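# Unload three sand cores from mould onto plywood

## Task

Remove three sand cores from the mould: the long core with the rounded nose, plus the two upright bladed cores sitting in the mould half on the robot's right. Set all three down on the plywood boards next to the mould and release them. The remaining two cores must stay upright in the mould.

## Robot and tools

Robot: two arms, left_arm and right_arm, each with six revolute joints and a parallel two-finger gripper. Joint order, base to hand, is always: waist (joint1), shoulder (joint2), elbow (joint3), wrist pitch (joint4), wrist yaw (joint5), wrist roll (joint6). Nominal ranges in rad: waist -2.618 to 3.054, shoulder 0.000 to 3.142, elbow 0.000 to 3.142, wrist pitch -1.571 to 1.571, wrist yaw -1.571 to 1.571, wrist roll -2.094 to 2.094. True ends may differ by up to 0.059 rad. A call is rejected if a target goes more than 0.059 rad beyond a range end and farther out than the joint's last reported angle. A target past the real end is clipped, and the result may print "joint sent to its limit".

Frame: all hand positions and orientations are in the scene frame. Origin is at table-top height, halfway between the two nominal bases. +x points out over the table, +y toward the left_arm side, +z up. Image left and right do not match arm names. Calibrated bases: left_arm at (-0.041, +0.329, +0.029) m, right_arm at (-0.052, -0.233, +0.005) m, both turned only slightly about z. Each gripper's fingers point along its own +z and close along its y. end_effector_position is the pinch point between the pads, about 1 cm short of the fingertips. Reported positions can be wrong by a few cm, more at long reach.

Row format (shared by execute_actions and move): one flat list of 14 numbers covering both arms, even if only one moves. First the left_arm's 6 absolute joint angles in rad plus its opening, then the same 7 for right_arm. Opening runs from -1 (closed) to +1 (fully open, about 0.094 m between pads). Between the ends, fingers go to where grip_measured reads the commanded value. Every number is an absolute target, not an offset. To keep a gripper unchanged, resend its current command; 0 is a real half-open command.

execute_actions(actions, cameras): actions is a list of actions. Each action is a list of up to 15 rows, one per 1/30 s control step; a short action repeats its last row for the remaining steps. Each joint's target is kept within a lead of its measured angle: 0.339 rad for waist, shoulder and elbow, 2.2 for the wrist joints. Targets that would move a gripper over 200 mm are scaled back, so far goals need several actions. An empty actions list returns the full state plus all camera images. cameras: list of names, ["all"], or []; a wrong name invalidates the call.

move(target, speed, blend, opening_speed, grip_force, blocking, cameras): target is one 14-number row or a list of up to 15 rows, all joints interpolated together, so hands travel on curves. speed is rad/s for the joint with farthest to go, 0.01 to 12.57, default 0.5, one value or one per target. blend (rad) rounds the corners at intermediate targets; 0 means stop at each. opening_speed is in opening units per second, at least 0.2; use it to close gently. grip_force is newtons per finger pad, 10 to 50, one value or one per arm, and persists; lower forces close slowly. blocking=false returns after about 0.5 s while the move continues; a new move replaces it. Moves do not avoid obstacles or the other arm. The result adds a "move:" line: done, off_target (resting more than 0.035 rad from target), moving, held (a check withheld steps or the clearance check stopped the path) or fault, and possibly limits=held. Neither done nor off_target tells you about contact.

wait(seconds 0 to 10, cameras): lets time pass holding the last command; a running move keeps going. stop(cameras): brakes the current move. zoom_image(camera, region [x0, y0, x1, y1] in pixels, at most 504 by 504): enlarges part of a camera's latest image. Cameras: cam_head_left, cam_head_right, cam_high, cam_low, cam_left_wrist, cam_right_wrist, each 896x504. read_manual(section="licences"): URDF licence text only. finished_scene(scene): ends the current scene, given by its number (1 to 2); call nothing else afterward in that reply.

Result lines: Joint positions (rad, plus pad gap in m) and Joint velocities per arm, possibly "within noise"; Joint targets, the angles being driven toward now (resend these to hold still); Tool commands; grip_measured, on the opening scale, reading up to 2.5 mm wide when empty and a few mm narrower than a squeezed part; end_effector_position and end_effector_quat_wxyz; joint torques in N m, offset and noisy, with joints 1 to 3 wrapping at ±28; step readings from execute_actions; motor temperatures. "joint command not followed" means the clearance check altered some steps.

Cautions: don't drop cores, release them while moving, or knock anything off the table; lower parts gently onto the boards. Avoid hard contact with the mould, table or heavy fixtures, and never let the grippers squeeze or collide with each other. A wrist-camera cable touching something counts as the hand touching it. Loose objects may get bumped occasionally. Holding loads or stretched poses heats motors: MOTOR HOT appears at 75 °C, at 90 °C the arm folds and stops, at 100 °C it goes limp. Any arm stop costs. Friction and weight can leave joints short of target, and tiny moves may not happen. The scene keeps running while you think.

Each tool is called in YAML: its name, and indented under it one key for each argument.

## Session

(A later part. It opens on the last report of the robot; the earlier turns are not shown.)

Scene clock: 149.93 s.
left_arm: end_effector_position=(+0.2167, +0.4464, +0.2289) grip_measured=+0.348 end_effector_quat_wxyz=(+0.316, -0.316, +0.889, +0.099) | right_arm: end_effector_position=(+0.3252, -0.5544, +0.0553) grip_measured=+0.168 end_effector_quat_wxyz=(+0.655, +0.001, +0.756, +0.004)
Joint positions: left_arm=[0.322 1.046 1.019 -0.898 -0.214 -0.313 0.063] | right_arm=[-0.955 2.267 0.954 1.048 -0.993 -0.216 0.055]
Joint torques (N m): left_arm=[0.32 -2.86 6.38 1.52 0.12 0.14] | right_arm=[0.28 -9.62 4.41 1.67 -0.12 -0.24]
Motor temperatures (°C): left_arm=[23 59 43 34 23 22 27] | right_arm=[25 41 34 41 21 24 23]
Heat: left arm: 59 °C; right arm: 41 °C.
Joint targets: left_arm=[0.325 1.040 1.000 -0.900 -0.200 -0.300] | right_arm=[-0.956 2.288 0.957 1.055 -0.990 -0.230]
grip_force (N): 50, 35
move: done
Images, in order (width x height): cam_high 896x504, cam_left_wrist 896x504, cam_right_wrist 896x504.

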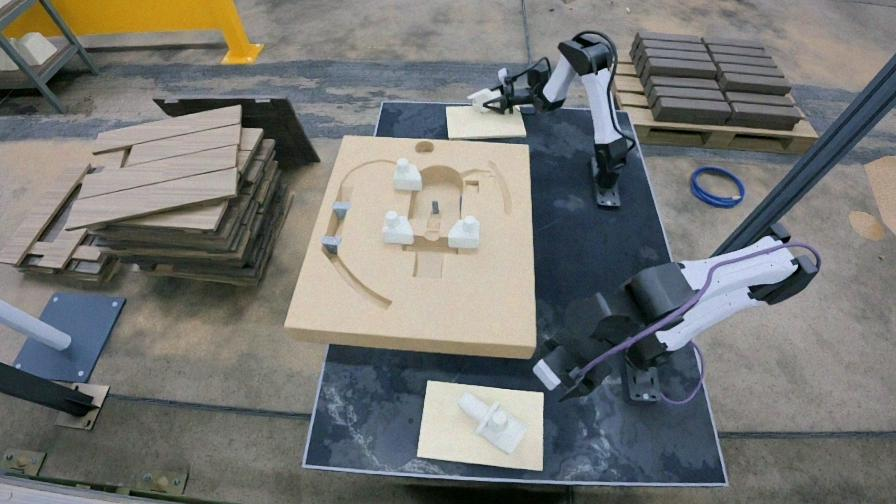

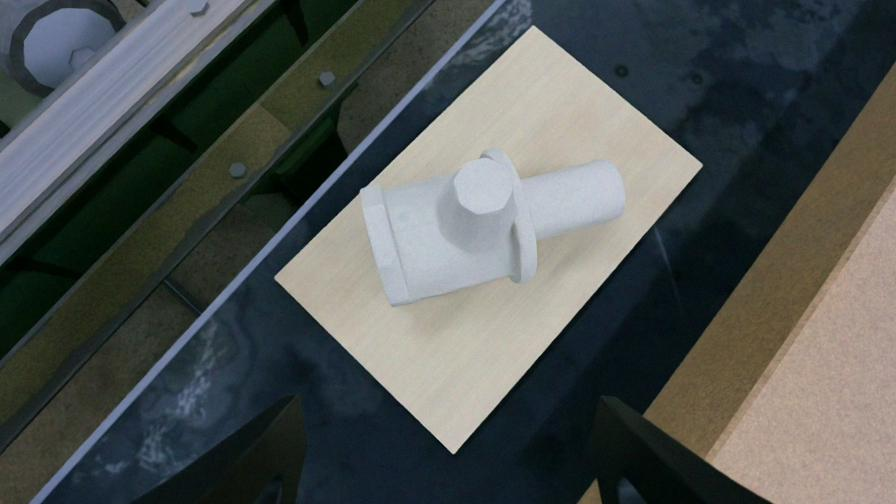

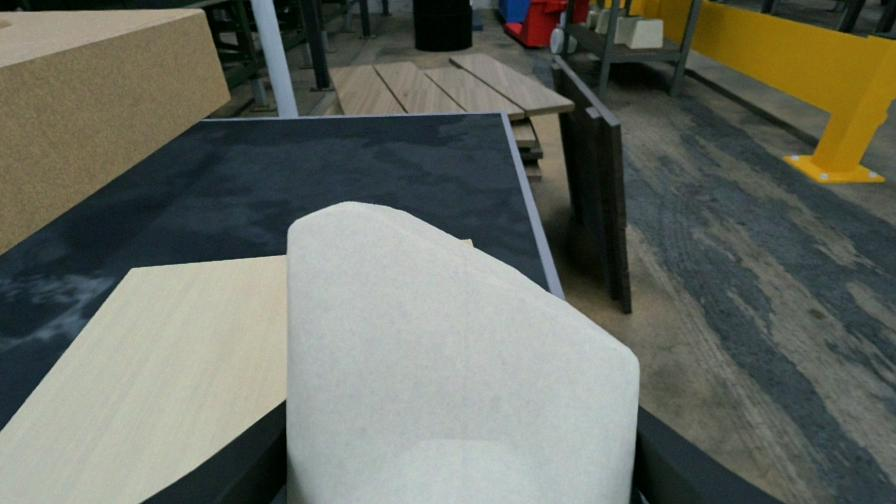

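move:
  target:
    - [0.325, 1.04, 1.0, -0.9, -0.2, -0.3, 0.35, -0.996, 2.2603, 0.92, 1.048, -1.027, -0.25, 0]
    - [0.325, 1.04, 1.0, -0.9, -0.2, -0.3, 0.35, -1.022, 2.285, 0.90, 1.079, -1.052, -0.265, 0]
  speed: 0.06
  blend: [0.02,0]
  grip_force: [50,12]
  cameras: ["cam_high","cam_right_wrist"]

zoom_image:
  camera: "cam_high"
  region: [420, 40, 560, 150]

Scene clock: 157.83 s.
left_arm: end_effector_position=(+0.2167, +0.4463, +0.2289) grip_measured=+0.348 end_effector_quat_wxyz=(+0.316, -0.316, +0.889, +0.099) | right_arm: end_effector_position=(+0.3018, -0.5564, +0.0492) grip_measured=+0.175 end_effector_quat_wxyz=(+0.656, -0.003, +0.755, +0.000)
Joint positions: left_arm=[0.322 1.046 1.019 -0.898 -0.213 -0.313 0.063] | right_arm=[-1.011 2.267 0.91 1.073 -1.047 -0.253 0.055]
Joint torques (N m): left_arm=[0.25 -2.76 6.48 1.52 0.1 0.13] | right_arm=[-0.79 -9.59 3.29 1.64 -0.23 -0.21]
Motor temperatures (°C): left_arm=[23 55 43 35 22 22 26] | right_arm=[25 40 33 40 21 24 23]
Heat: left arm: 55 °C; right arm: 40 °C.
Joint targets: left_arm=[0.325 1.040 1.000 -0.900 -0.200 -0.300] | right_arm=[-1.022 2.285 0.900 1.079 -1.052 -0.265]
grip_force (N): 50, 12
move: done; blend cut to 0.0155 rad at target 1
Images, in order (width x height): cam_high 896x504, cam_right_wrist 896x504.

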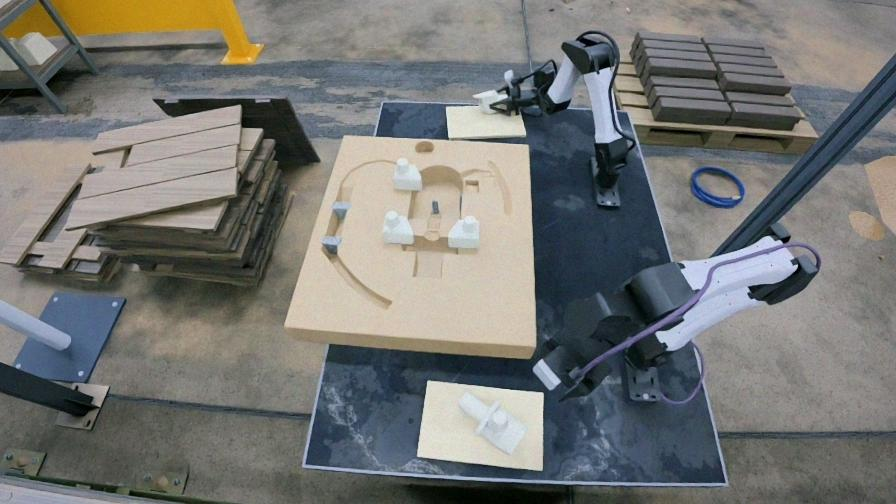

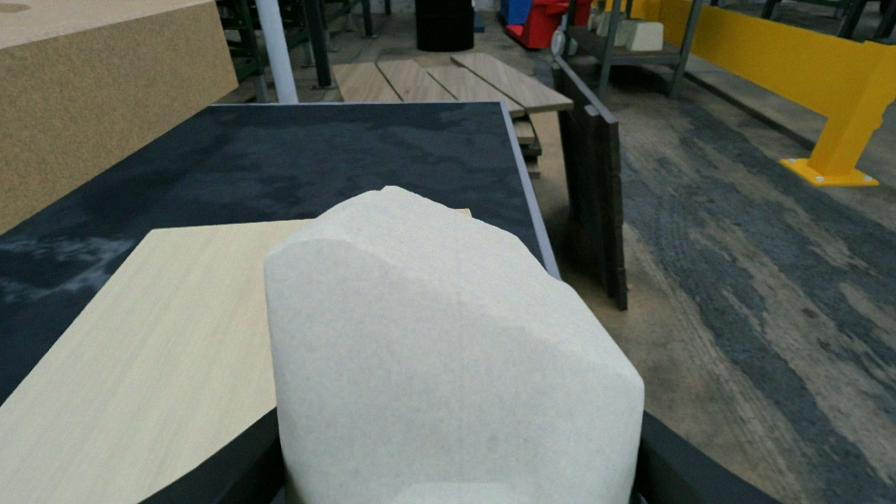

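Scaled by 3.600 from the camera's 896x504 image, which has a finer 1280x720 frame.

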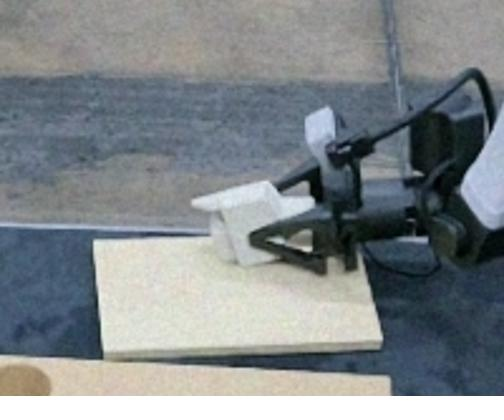

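move:
  target:
    - [0.325, 1.04, 1.0, -0.9, -0.2, -0.3, 0.35, -1.035, 2.345, 0.895, 1.12, -1.062, -0.27, 0]
  speed: 0.05
  cameras: ["cam_high","cam_right_wrist"]

zoom_image:
  camera: "cam_high"
  region: [420, 40, 560, 150]

Scene clock: 165.23 s.
left_arm: end_effector_position=(+0.2167, +0.4463, +0.2289) grip_measured=+0.348 end_effector_quat_wxyz=(+0.316, -0.316, +0.889, +0.099) | right_arm: end_effector_position=(+0.2945, -0.5552, +0.0422) grip_measured=+0.175 end_effector_quat_wxyz=(+0.665, -0.019, +0.747, +0.000)
Joint positions: left_arm=[0.322 1.046 1.019 -0.898 -0.213 -0.313 0.063] | right_arm=[-1.033 2.313 0.907 1.149 -1.094 -0.255 0.055]
Joint torques (N m): left_arm=[0.27 -2.84 6.45 1.53 0.1 0.11] | right_arm=[0.09 -8.34 2.92 1.31 0.17 -0.25]
Heat: left arm: 52 °C; right arm: 40 °C.
Joint targets: left_arm=[0.325 1.040 1.000 -0.900 -0.200 -0.300] | right_arm=[-1.035 2.345 0.895 1.120 -1.062 -0.270]
grip_force (N): 50, 12
move: done
Images, in order (width x height): cam_high 896x504, cam_right_wrist 896x504.

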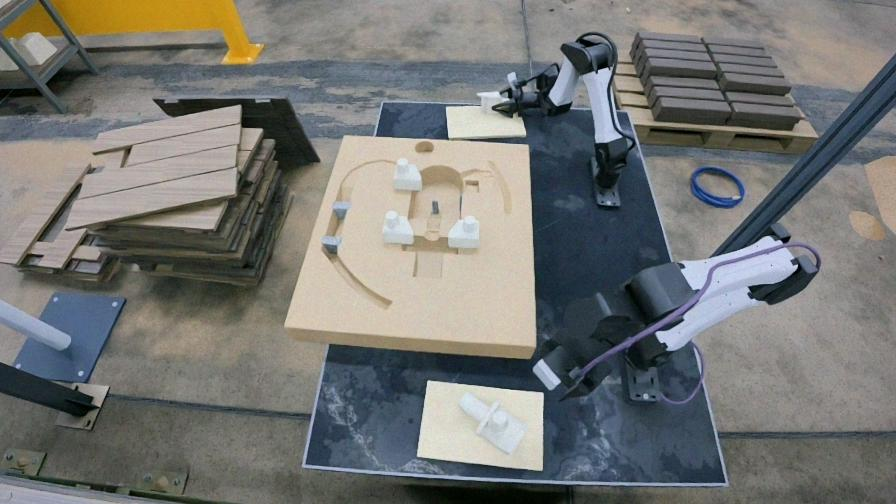

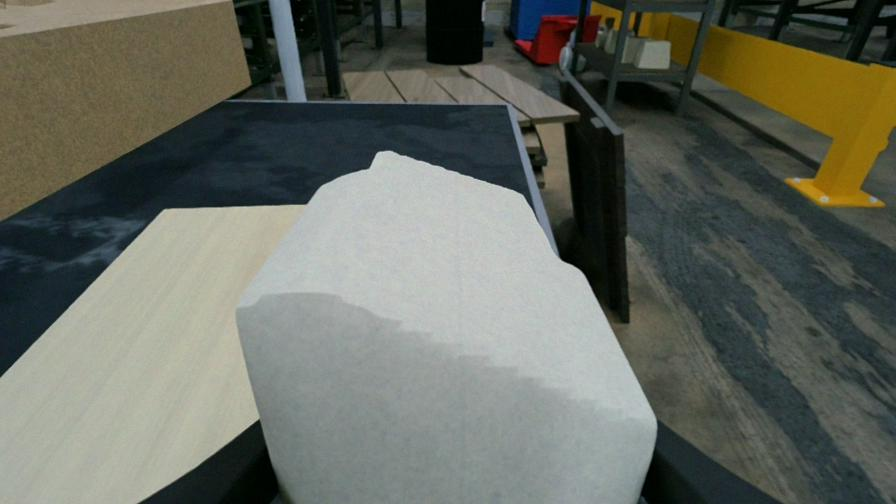

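Scaled by 3.600 from the camera's 896x504 image, which has a finer 1280x720 frame.

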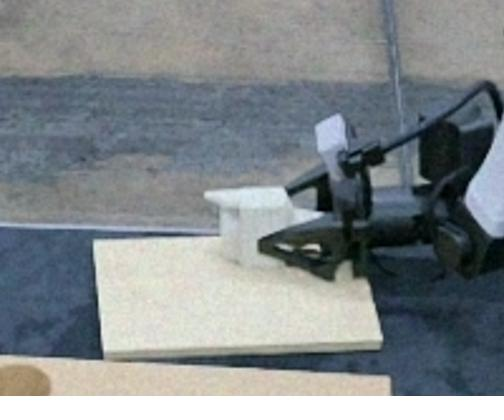

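move:
  target:
    - [0.325, 1.04, 1.0, -0.9, -0.2, -0.3, 0.35, -1.052, 2.368, 0.865, 1.11, -1.07, -0.27, 0]
  speed: 0.05
  cameras: ["cam_high","cam_right_wrist"]

zoom_image:
  camera: "cam_high"
  region: [420, 40, 560, 150]

Scene clock: 170.43 s.
left_arm: end_effector_position=(+0.2167, +0.4463, +0.2289) grip_measured=+0.348 end_effector_quat_wxyz=(+0.316, -0.316, +0.889, +0.099) | right_arm: end_effector_position=(+0.2907, -0.5557, +0.0395) grip_measured=+0.175 end_effector_quat_wxyz=(+0.666, -0.018, +0.746, -0.007)
Joint positions: left_arm=[0.322 1.046 1.019 -0.898 -0.213 -0.313 0.063] | right_arm=[-1.04 2.322 0.894 1.18 -1.09 -0.257 0.055]
Joint torques (N m): left_arm=[0.24 -2.82 6.41 1.52 0.11 0.14] | right_arm=[-0.9 -6.87 1.46 0.9 0.07 -0.2]
Motor temperatures (°C): left_arm=[23 50 42 35 22 22 26] | right_arm=[25 39 32 39 21 24 22]
Heat: left arm: 50 °C; right arm: 39 °C.
Joint targets: left_arm=[0.325 1.040 1.000 -0.900 -0.200 -0.300] | right_arm=[-1.052 2.368 0.865 1.110 -1.070 -0.270]
grip_force (N): 50, 12
move: off_target (right_arm); right_arm: the wrist pitch is farthest, 0.070 rad from its target
Images, in order (width x height): cam_high 896x504, cam_right_wrist 896x504.

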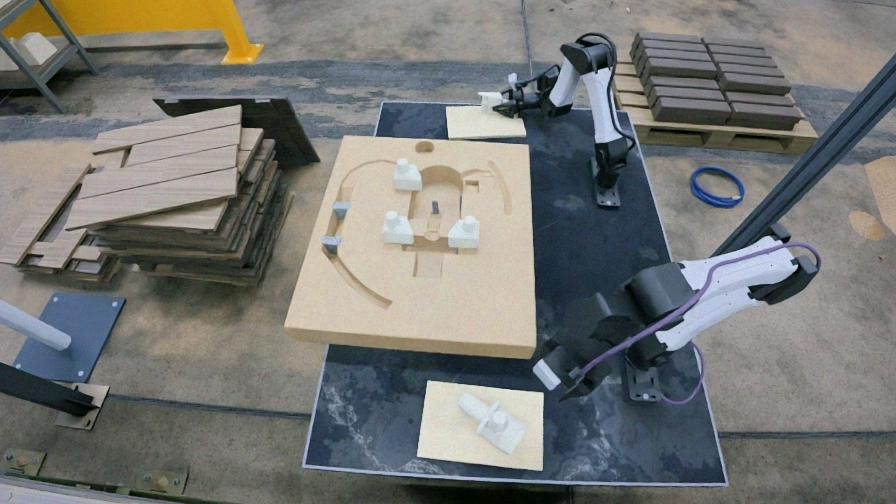

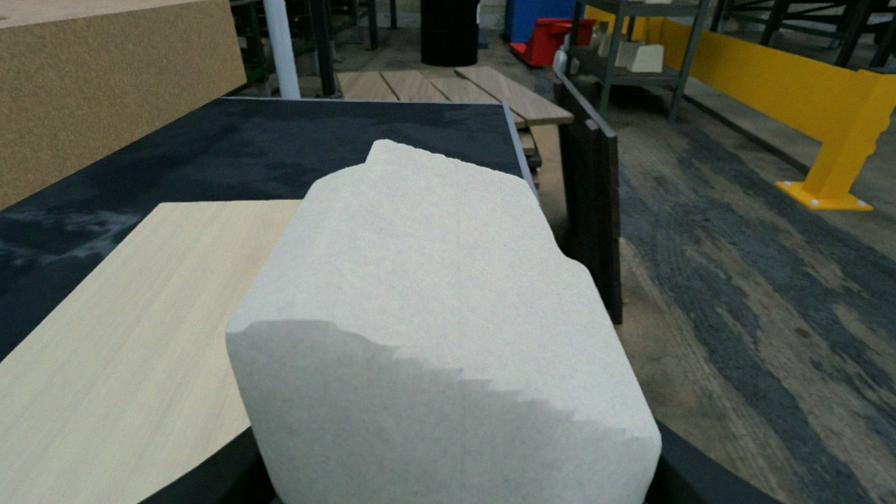

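Scaled by 3.600 from the camera's 896x504 image, which has a finer 1280x720 frame.

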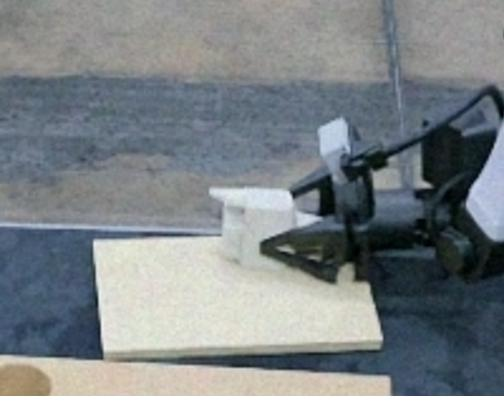

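move:
  target:
    - [0.325, 1.04, 1.0, -0.9, -0.2, -0.3, 0.35, -1.058, 2.385, 0.845, 1.10, -1.08, -0.27, 0]
    - [0.325, 1.04, 1.0, -0.9, -0.2, -0.3, 0.35, -1.045, 2.345, 0.88, 1.16, -1.085, -0.26, 0]
    - [0.325, 1.04, 1.0, -0.9, -0.2, -0.3, 0.35, -1.045, 2.345, 0.88, 1.16, -1.085, -0.26, 0.35]
  speed: [0.06,0.1,0.1]
  opening_speed: 0.3
  cameras: ["cam_high","cam_right_wrist"]

zoom_image:
  camera: "cam_high"
  region: [420, 40, 560, 150]

Scene clock: 184.10 s.
left_arm: end_effector_position=(+0.2167, +0.4463, +0.2289) grip_measured=+0.348 end_effector_quat_wxyz=(+0.316, -0.316, +0.889, +0.099) | right_arm: end_effector_position=(+0.2890, -0.5559, +0.0399) grip_measured=+0.348 end_effector_quat_wxyz=(+0.668, -0.016, +0.744, -0.011)
Joint positions: left_arm=[0.322 1.046 1.019 -0.898 -0.213 -0.313 0.063] | right_arm=[-1.043 2.327 0.885 1.211 -1.086 -0.244 0.063]
Joint torques (N m): left_arm=[0.32 -2.8 6.48 1.51 0.1 0.14] | right_arm=[0.21 -9.47 3.19 1.09 -0.12 -0.23]
Heat: left arm: 47 °C; right arm: 38 °C.
Joint targets: left_arm=[0.325 1.040 1.000 -0.900 -0.200 -0.300] | right_arm=[-1.045 2.345 0.880 1.160 -1.085 -0.260]
grip_force (N): 50, 12
move: off_target (right_arm); target 3's new numbers were sent with right_arm's wrist pitch 0.051 rad from that target; right_arm: the wrist pitch is farthest, 0.051 rad from its target
Images, in order (width x height): cam_high 896x504, cam_right_wrist 896x504.

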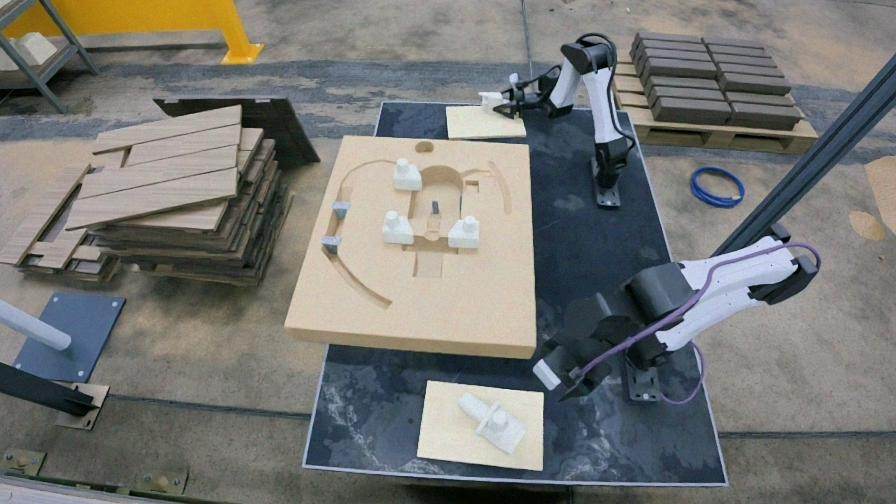

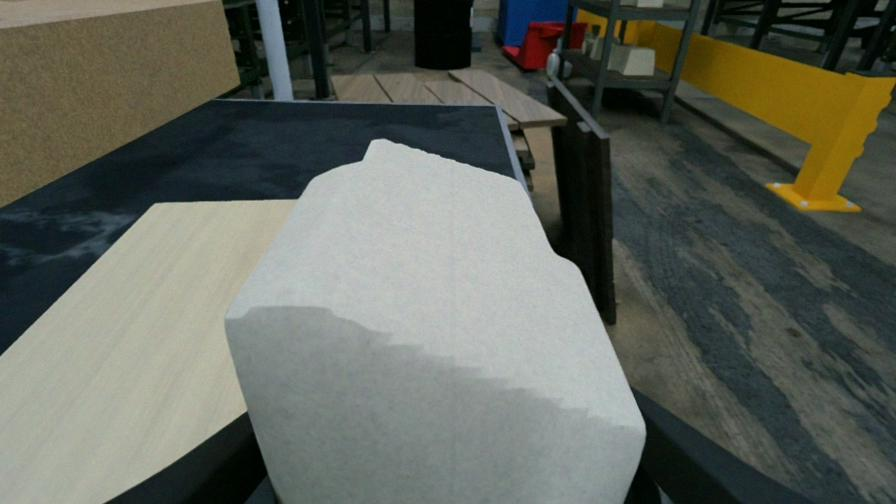

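Scaled by 3.600 from the camera's 896x504 image, which has a finer 1280x720 frame.

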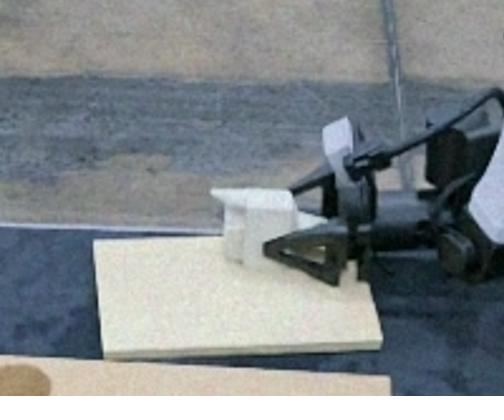

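move:
  target:
    - [0.325, 1.04, 1.0, -0.9, -0.2, -0.3, 0.35, -1.045, 1.977, 0.909, 0.818, -1.085, -0.25, 0.35]
    - [0.325, 1.04, 1.0, -0.9, -0.2, -0.3, 0.35, -0.4, 1.5, 1.5, -0.5, -0.3, 0.0, 1]
    - [0.325, 1.04, 1.0, -0.9, -0.2, -0.3, 0.35, 0.275, 2.241, 2.2036, -0.8126, 0.151, 0.165, 1]
  speed: [0.3,0.7,0.7]
  blend: [0.06,0.15,0]
  grip_force: [50,35]
  cameras: ["cam_high","cam_right_wrist","cam_head_right"]

zoom_image:
  camera: "cam_head_right"
  region: [500, 280, 680, 420]

Scene clock: 200.13 s.
left_arm: end_effector_position=(+0.2167, +0.4463, +0.2289) grip_measured=+0.348 end_effector_quat_wxyz=(+0.316, -0.316, +0.889, +0.099) | right_arm: end_effector_position=(+0.5293, -0.1234, +0.1853) grip_measured=+0.998 end_effector_quat_wxyz=(+0.352, -0.012, +0.936, +0.000)
Joint positions: left_arm=[0.322 1.046 1.019 -0.898 -0.213 -0.313 0.063] | right_arm=[0.278 2.234 2.176 -0.805 0.14 0.15 0.094]
Joint torques (N m): left_arm=[0.29 -2.74 6.42 1.52 0.11 0.14] | right_arm=[0.05 -13.78 8.62 1.41 0.15 0.08]
Motor temperatures (°C): left_arm=[23 45 41 36 22 22 26] | right_arm=[25 40 32 37 21 24 22]
Heat: left arm: 45 °C; right arm: 40 °C.
Joint targets: left_arm=[0.325 1.040 1.000 -0.900 -0.200 -0.300] | right_arm=[0.275 2.241 2.203 -0.813 0.151 0.165]
grip_force (N): 50, 35
move: done; blend cut to 0 rad at target 2
Images, in order (width x height): cam_head_right 896x504, cam_high 896x504, cam_right_wrist 896x504.

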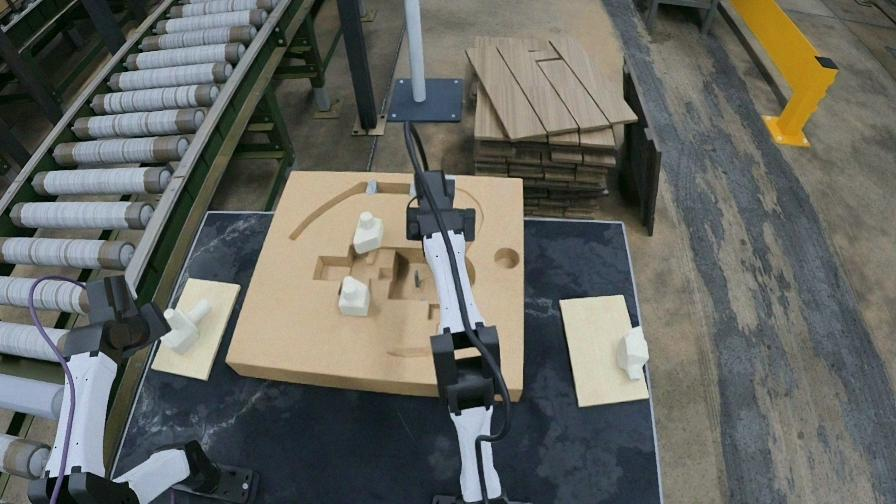

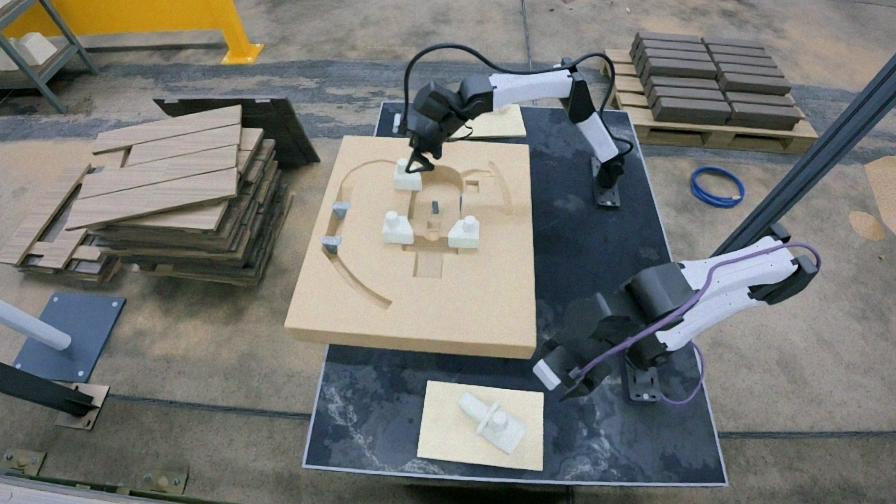

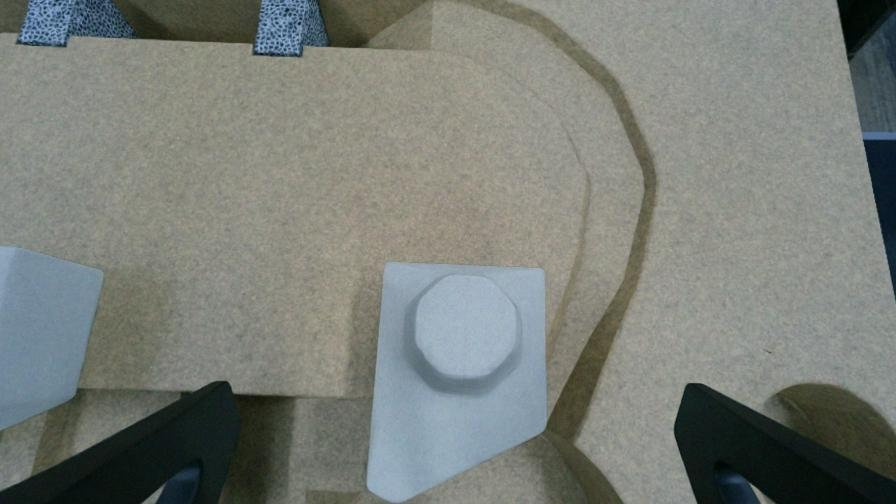

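Scaled by 2.800 from the camera's 896x504 image, which has a finer 1280x720 frame.

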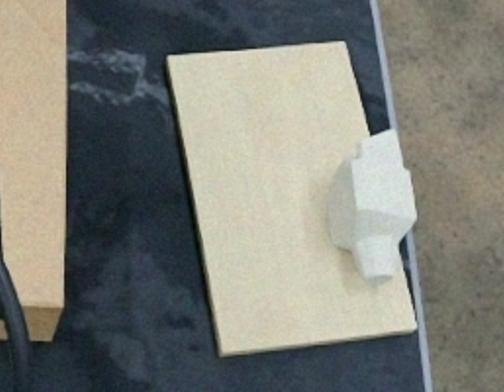

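move:
  target:
    - [0.325, 1.04, 1.0, -0.9, -0.2, -0.3, 0.35, 0.262, 2.241, 2.2036, -0.8126, 0.14, 0.195, 1]
    - [0.325, 1.04, 1.0, -0.9, -0.2, -0.3, 0.35, 0.257, 2.405, 2.297, -0.92, 0.115, 0.205, 1]
  speed: 0.25
  blend: [0.01,0]
  cameras: ["cam_low","cam_right_wrist"]

zoom_image:
  camera: "cam_low"
  region: [200, 60, 400, 280]

Scene clock: 217.30 s.
left_arm: end_effector_position=(+0.2167, +0.4463, +0.2289) grip_measured=+0.348 end_effector_quat_wxyz=(+0.316, -0.316, +0.889, +0.099) | right_arm: end_effector_position=(+0.5292, -0.1295, +0.1167) grip_measured=+0.998 end_effector_quat_wxyz=(+0.272, +0.006, +0.962, -0.007)
Joint positions: left_arm=[0.322 1.046 1.019 -0.898 -0.213 -0.313 0.063] | right_arm=[0.264 2.39 2.269 -0.912 0.127 0.191 0.094]
Joint torques (N m): left_arm=[0.27 -2.8 6.49 1.52 0.11 0.13] | right_arm=[-0.35 -14 8.5 1.17 -0.05 0.07]
Heat: left arm: 43 °C; right arm: 41 °C.
Joint targets: left_arm=[0.325 1.040 1.000 -0.900 -0.200 -0.300] | right_arm=[0.257 2.405 2.297 -0.920 0.115 0.205]
grip_force (N): 50, 35
move: done
Images, in order (width x height): cam_low 896x504, cam_right_wrist 896x504.

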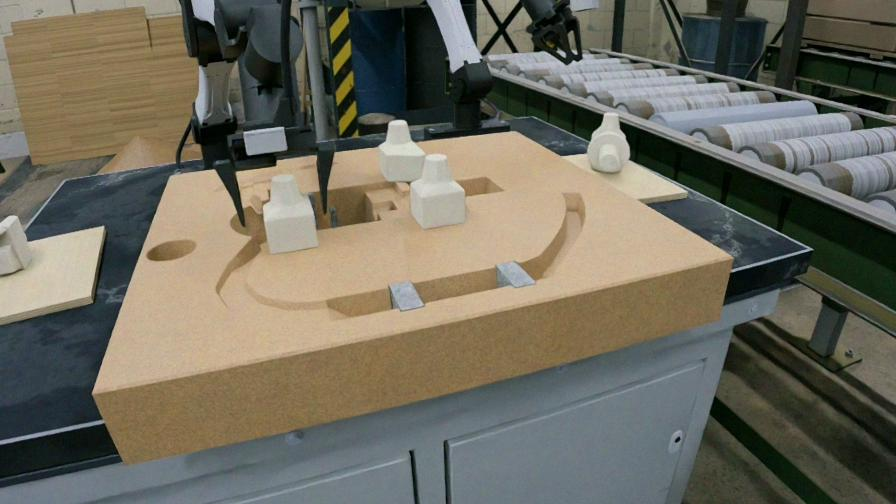

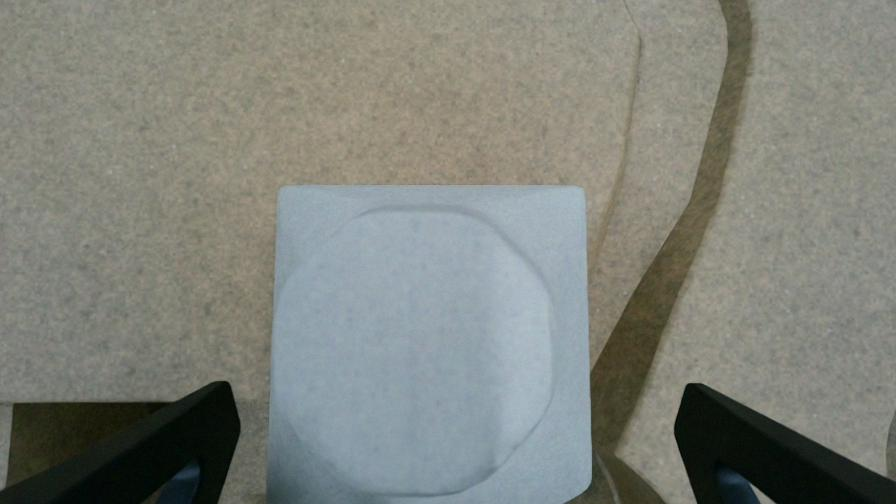

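Scaled by 2.291 from the camera's 896x504 image, which has a finer 1280x720 frame.

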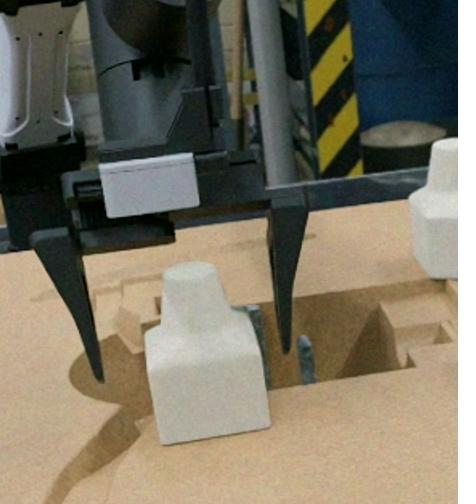

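move:
  target:
    - [0.325, 1.04, 1.0, -0.9, -0.2, -0.3, 0.35, 0.267, 2.428, 2.297, -0.888, 0.115, 0.205, 1]
    - [0.325, 1.04, 1.0, -0.9, -0.2, -0.3, 0.35, 0.267, 2.428, 2.297, -0.888, 0.115, 0.205, 0]
  speed: 0.1
  opening_speed: 0.7
  cameras: ["cam_low","cam_right_wrist"]

zoom_image:
  camera: "cam_low"
  region: [200, 60, 400, 280]

Scene clock: 226.07 s.
left_arm: end_effector_position=(+0.2167, +0.4463, +0.2289) grip_measured=+0.348 end_effector_quat_wxyz=(+0.316, -0.316, +0.889, +0.099) | right_arm: end_effector_position=(+0.5299, -0.1272, +0.1064) grip_measured=+0.163 end_effector_quat_wxyz=(+0.265, +0.004, +0.964, -0.004)
Joint positions: left_arm=[0.322 1.046 1.019 -0.898 -0.213 -0.313 0.063] | right_arm=[0.265 2.409 2.269 -0.907 0.118 0.191 0.055]
Joint torques (N m): left_arm=[0.14 -2.8 6.53 1.52 0.1 0.13] | right_arm=[0.39 -13.61 8.43 1.39 0.02 0.08]
Heat: left arm: 43 °C; right arm: 42 °C.
Joint targets: left_arm=[0.325 1.040 1.000 -0.900 -0.200 -0.300] | right_arm=[0.267 2.428 2.297 -0.888 0.115 0.205]
grip_force (N): 50, 35
move: done
Images, in order (width x height): cam_low 896x504, cam_right_wrist 896x504.

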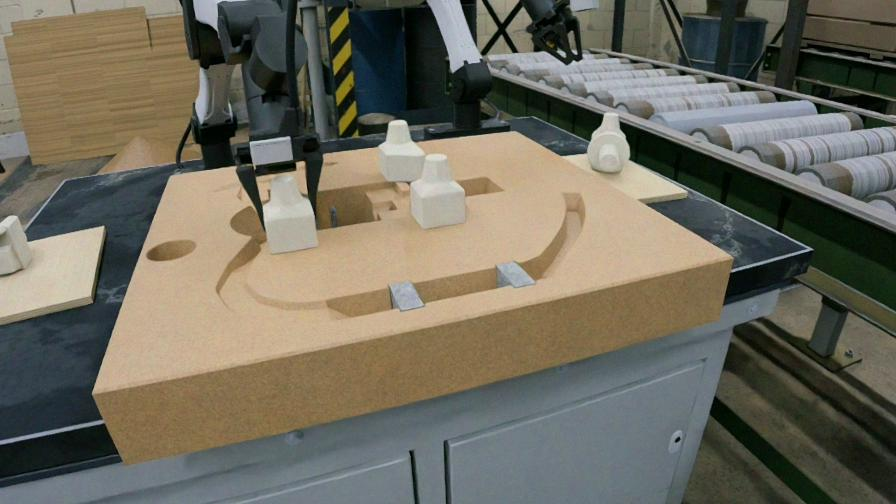

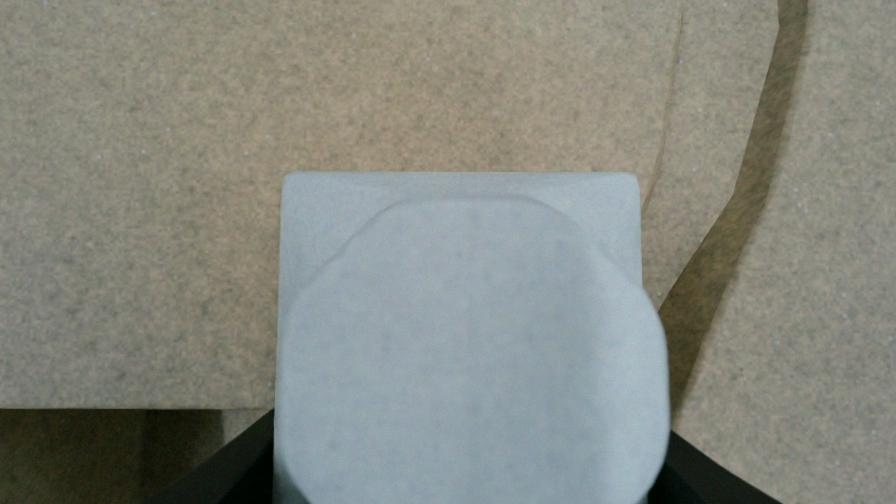

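Scaled by 2.291 from the camera's 896x504 image, which has a finer 1280x720 frame.

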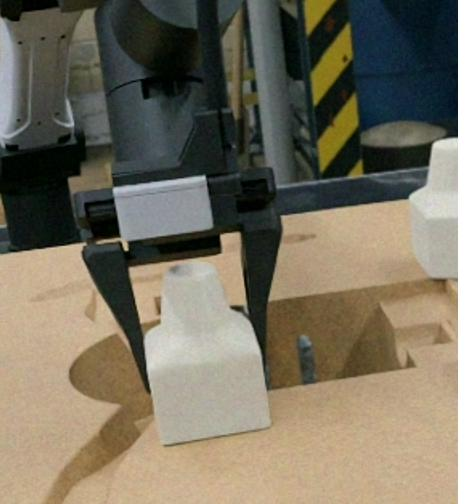

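move:
  target:
    - [0.325, 1.04, 1.0, -0.9, -0.2, -0.3, 0.35, 0.27, 2.273, 2.25, -0.89, 0.12, 0.19, 0]
    - [0.325, 1.04, 1.0, -0.9, -0.2, -0.3, 0.35, 0.1, 1.9, 1.9, -0.75, 0.0, 0.0, 0]
    - [0.325, 1.04, 1.0, -0.9, -0.2, -0.3, 0.35, -0.42, 1.55, 1.25, -0.27, -0.2, 0.0, 0]
    - [0.325, 1.04, 1.0, -0.9, -0.2, -0.3, 0.35, -0.598, 2.07, 0.88, 1.08, -0.495, -0.053, 0]
  speed: [0.15,0.45,0.55,0.5]
  blend: [0.03,0.1,0.1,0]
  cameras: ["cam_high","cam_right_wrist"]

zoom_image:
  camera: "cam_high"
  region: [420, 40, 560, 150]

Scene clock: 249.53 s.
left_arm: end_effector_position=(+0.2167, +0.4463, +0.2289) grip_measured=+0.348 end_effector_quat_wxyz=(+0.316, -0.316, +0.889, +0.099) | right_arm: end_effector_position=(+0.4085, -0.4774, +0.0938) grip_measured=+0.162 end_effector_quat_wxyz=(+0.635, +0.084, +0.767, -0.027)
Joint positions: left_arm=[0.322 1.046 1.019 -0.898 -0.213 -0.313 0.063] | right_arm=[-0.593 2.074 0.872 0.984 -0.481 -0.036 0.055]
Joint torques (N m): left_arm=[0.24 -2.77 6.42 1.51 0.12 0.13] | right_arm=[-0.02 -11.33 5.52 2.68 -0.18 -0.23]
Motor temperatures (°C): left_arm=[23 42 41 36 22 22 26] | right_arm=[25 48 39 39 21 24 23]
Heat: left arm: 42 °C; right arm: 48 °C.
Joint targets: left_arm=[0.325 1.040 1.000 -0.900 -0.200 -0.300] | right_arm=[-0.598 2.070 0.880 1.080 -0.495 -0.053]
grip_force (N): 50, 35
move: off_target (right_arm); right_arm: the wrist pitch is farthest, 0.096 rad from its target
Images, in order (width x height): cam_high 896x504, cam_right_wrist 896x504.

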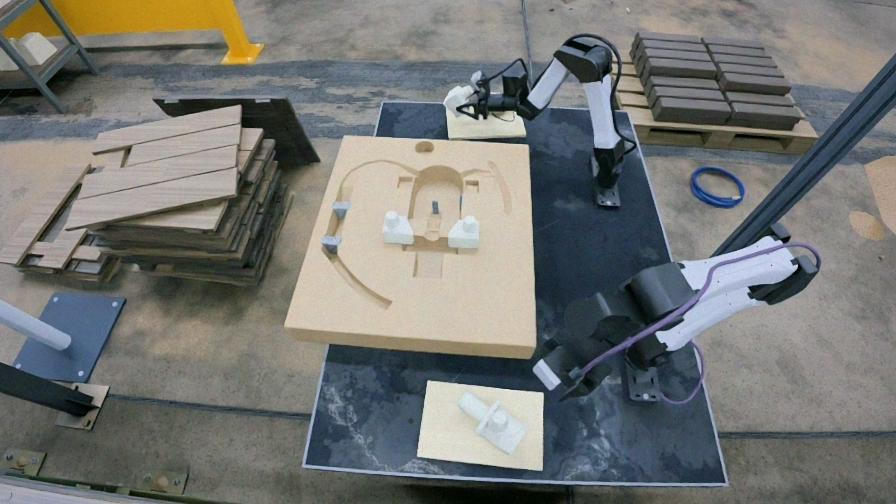

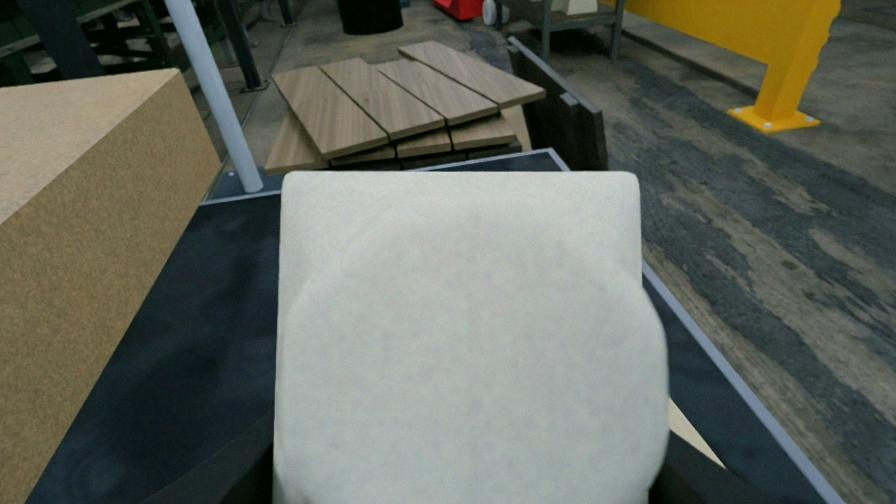

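Scaled by 3.600 from the camera's 896x504 image, which has a finer 1280x720 frame.

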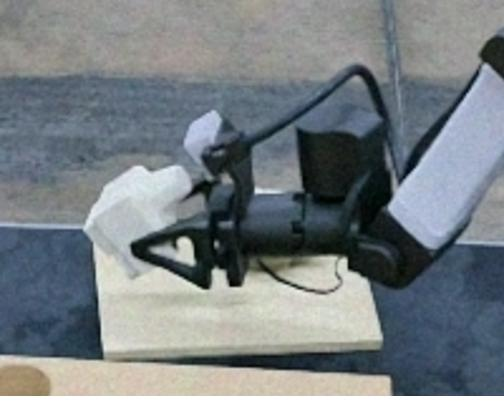

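move:
  target:
    - [0.325, 1.04, 1.0, -0.9, -0.2, -0.3, 0.35, -0.598, 2.20, 0.876, 1.24, -0.495, -0.053, 0]
  speed: 0.1
  cameras: ["cam_high","cam_right_wrist"]

zoom_image:
  camera: "cam_high"
  region: [420, 40, 560, 150]

Scene clock: 256.00 s.
left_arm: end_effector_position=(+0.2167, +0.4463, +0.2289) grip_measured=+0.348 end_effector_quat_wxyz=(+0.316, -0.316, +0.889, +0.099) | right_arm: end_effector_position=(+0.4104, -0.4787, +0.0662) grip_measured=+0.162 end_effector_quat_wxyz=(+0.646, +0.078, +0.759, -0.033)
Joint positions: left_arm=[0.322 1.046 1.019 -0.898 -0.213 -0.313 0.063] | right_arm=[-0.593 2.201 0.872 1.143 -0.482 -0.036 0.055]
Joint torques (N m): left_arm=[0.23 -2.8 6.48 1.51 0.11 0.14] | right_arm=[-0.18 -11.41 4.66 2.78 -0.18 -0.24]
Heat: left arm: 41 °C; right arm: 48 °C.
Joint targets: left_arm=[0.325 1.040 1.000 -0.900 -0.200 -0.300] | right_arm=[-0.598 2.200 0.876 1.240 -0.495 -0.053]
grip_force (N): 50, 35
move: off_target (right_arm); right_arm: the wrist pitch is farthest, 0.097 rad from its target
Images, in order (width x height): cam_high 896x504, cam_right_wrist 896x504.

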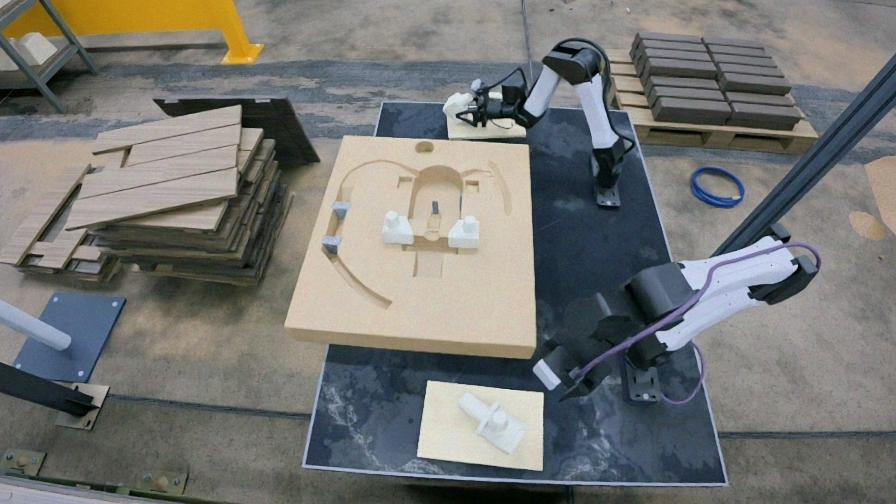

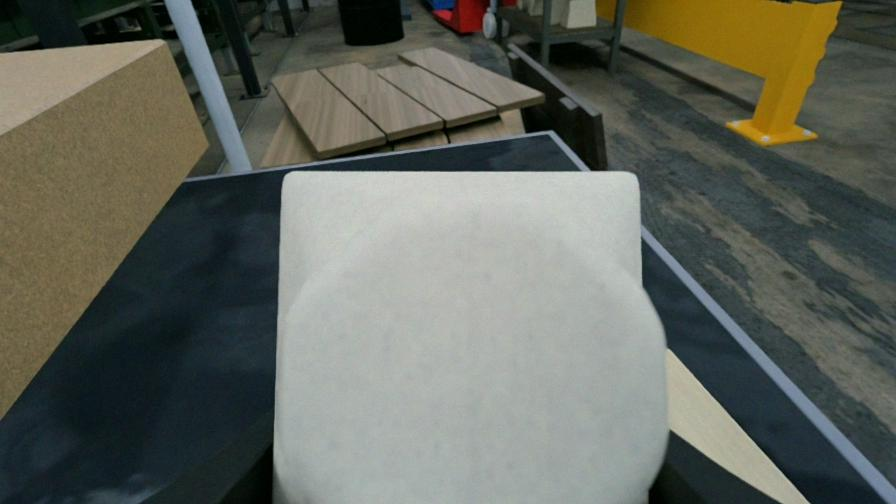

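Scaled by 3.600 from the camera's 896x504 image, which has a finer 1280x720 frame.

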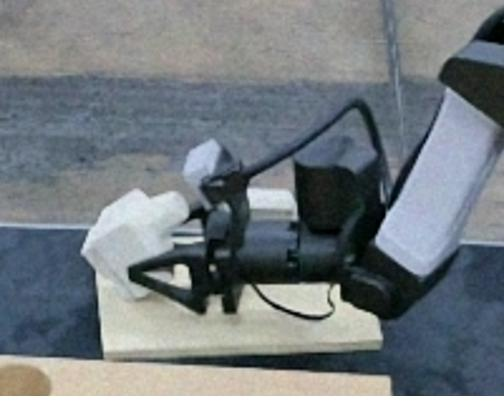

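move:
  target:
    - [0.325, 1.04, 1.0, -0.9, -0.2, -0.3, 0.35, -0.612, 2.235, 0.83, 1.29, -0.51, -0.053, 0]
  speed: 0.1
  cameras: ["cam_head_right"]

zoom_image:
  camera: "cam_head_right"
  region: [520, 270, 680, 430]

Scene clock: 267.33 s.
left_arm: end_effector_position=(+0.2167, +0.4463, +0.2289) grip_measured=+0.348 end_effector_quat_wxyz=(+0.316, -0.316, +0.889, +0.099) | right_arm: end_effector_position=(+0.4005, -0.4756, +0.0569) grip_measured=+0.162 end_effector_quat_wxyz=(+0.650, +0.075, +0.756, -0.033)
Joint positions: left_arm=[0.322 1.046 1.019 -0.898 -0.213 -0.313 0.063] | right_arm=[-0.605 2.229 0.831 1.222 -0.499 -0.037 0.055]
Joint torques (N m): left_arm=[0.25 -2.77 6.45 1.52 0.11 0.14] | right_arm=[-0.32 -10.56 4.1 2.48 -0.24 -0.23]
Motor temperatures (°C): left_arm=[23 41 41 36 22 22 25] | right_arm=[25 47 36 48 21 24 23]
Heat: left arm: 41 °C; right arm: 48 °C.
Joint targets: left_arm=[0.325 1.040 1.000 -0.900 -0.200 -0.300] | right_arm=[-0.612 2.235 0.830 1.290 -0.510 -0.053]
grip_force (N): 50, 35
move: off_target (right_arm); right_arm: the wrist pitch is farthest, 0.068 rad from its target
Images, in order (width x height): cam_head_right 896x504.

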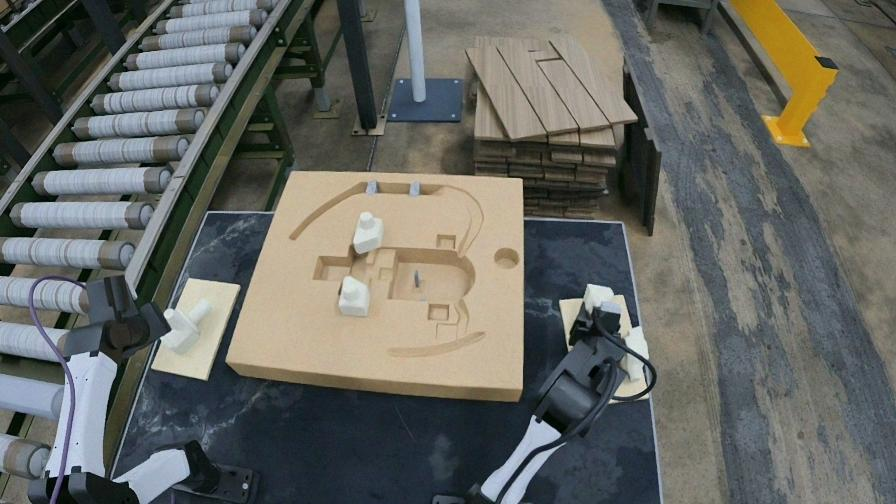

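Scaled by 3.150 from the camera's 896x504 image, which has a finer 1280x720 frame.

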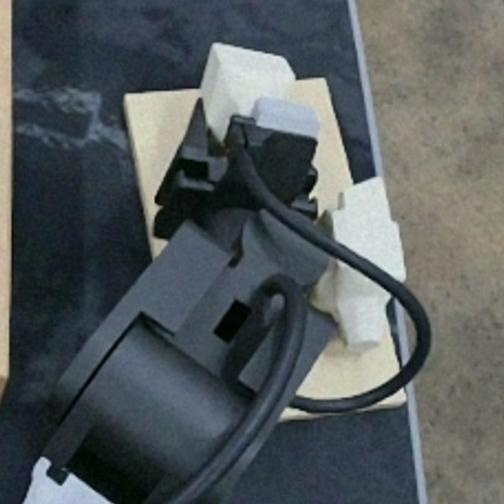

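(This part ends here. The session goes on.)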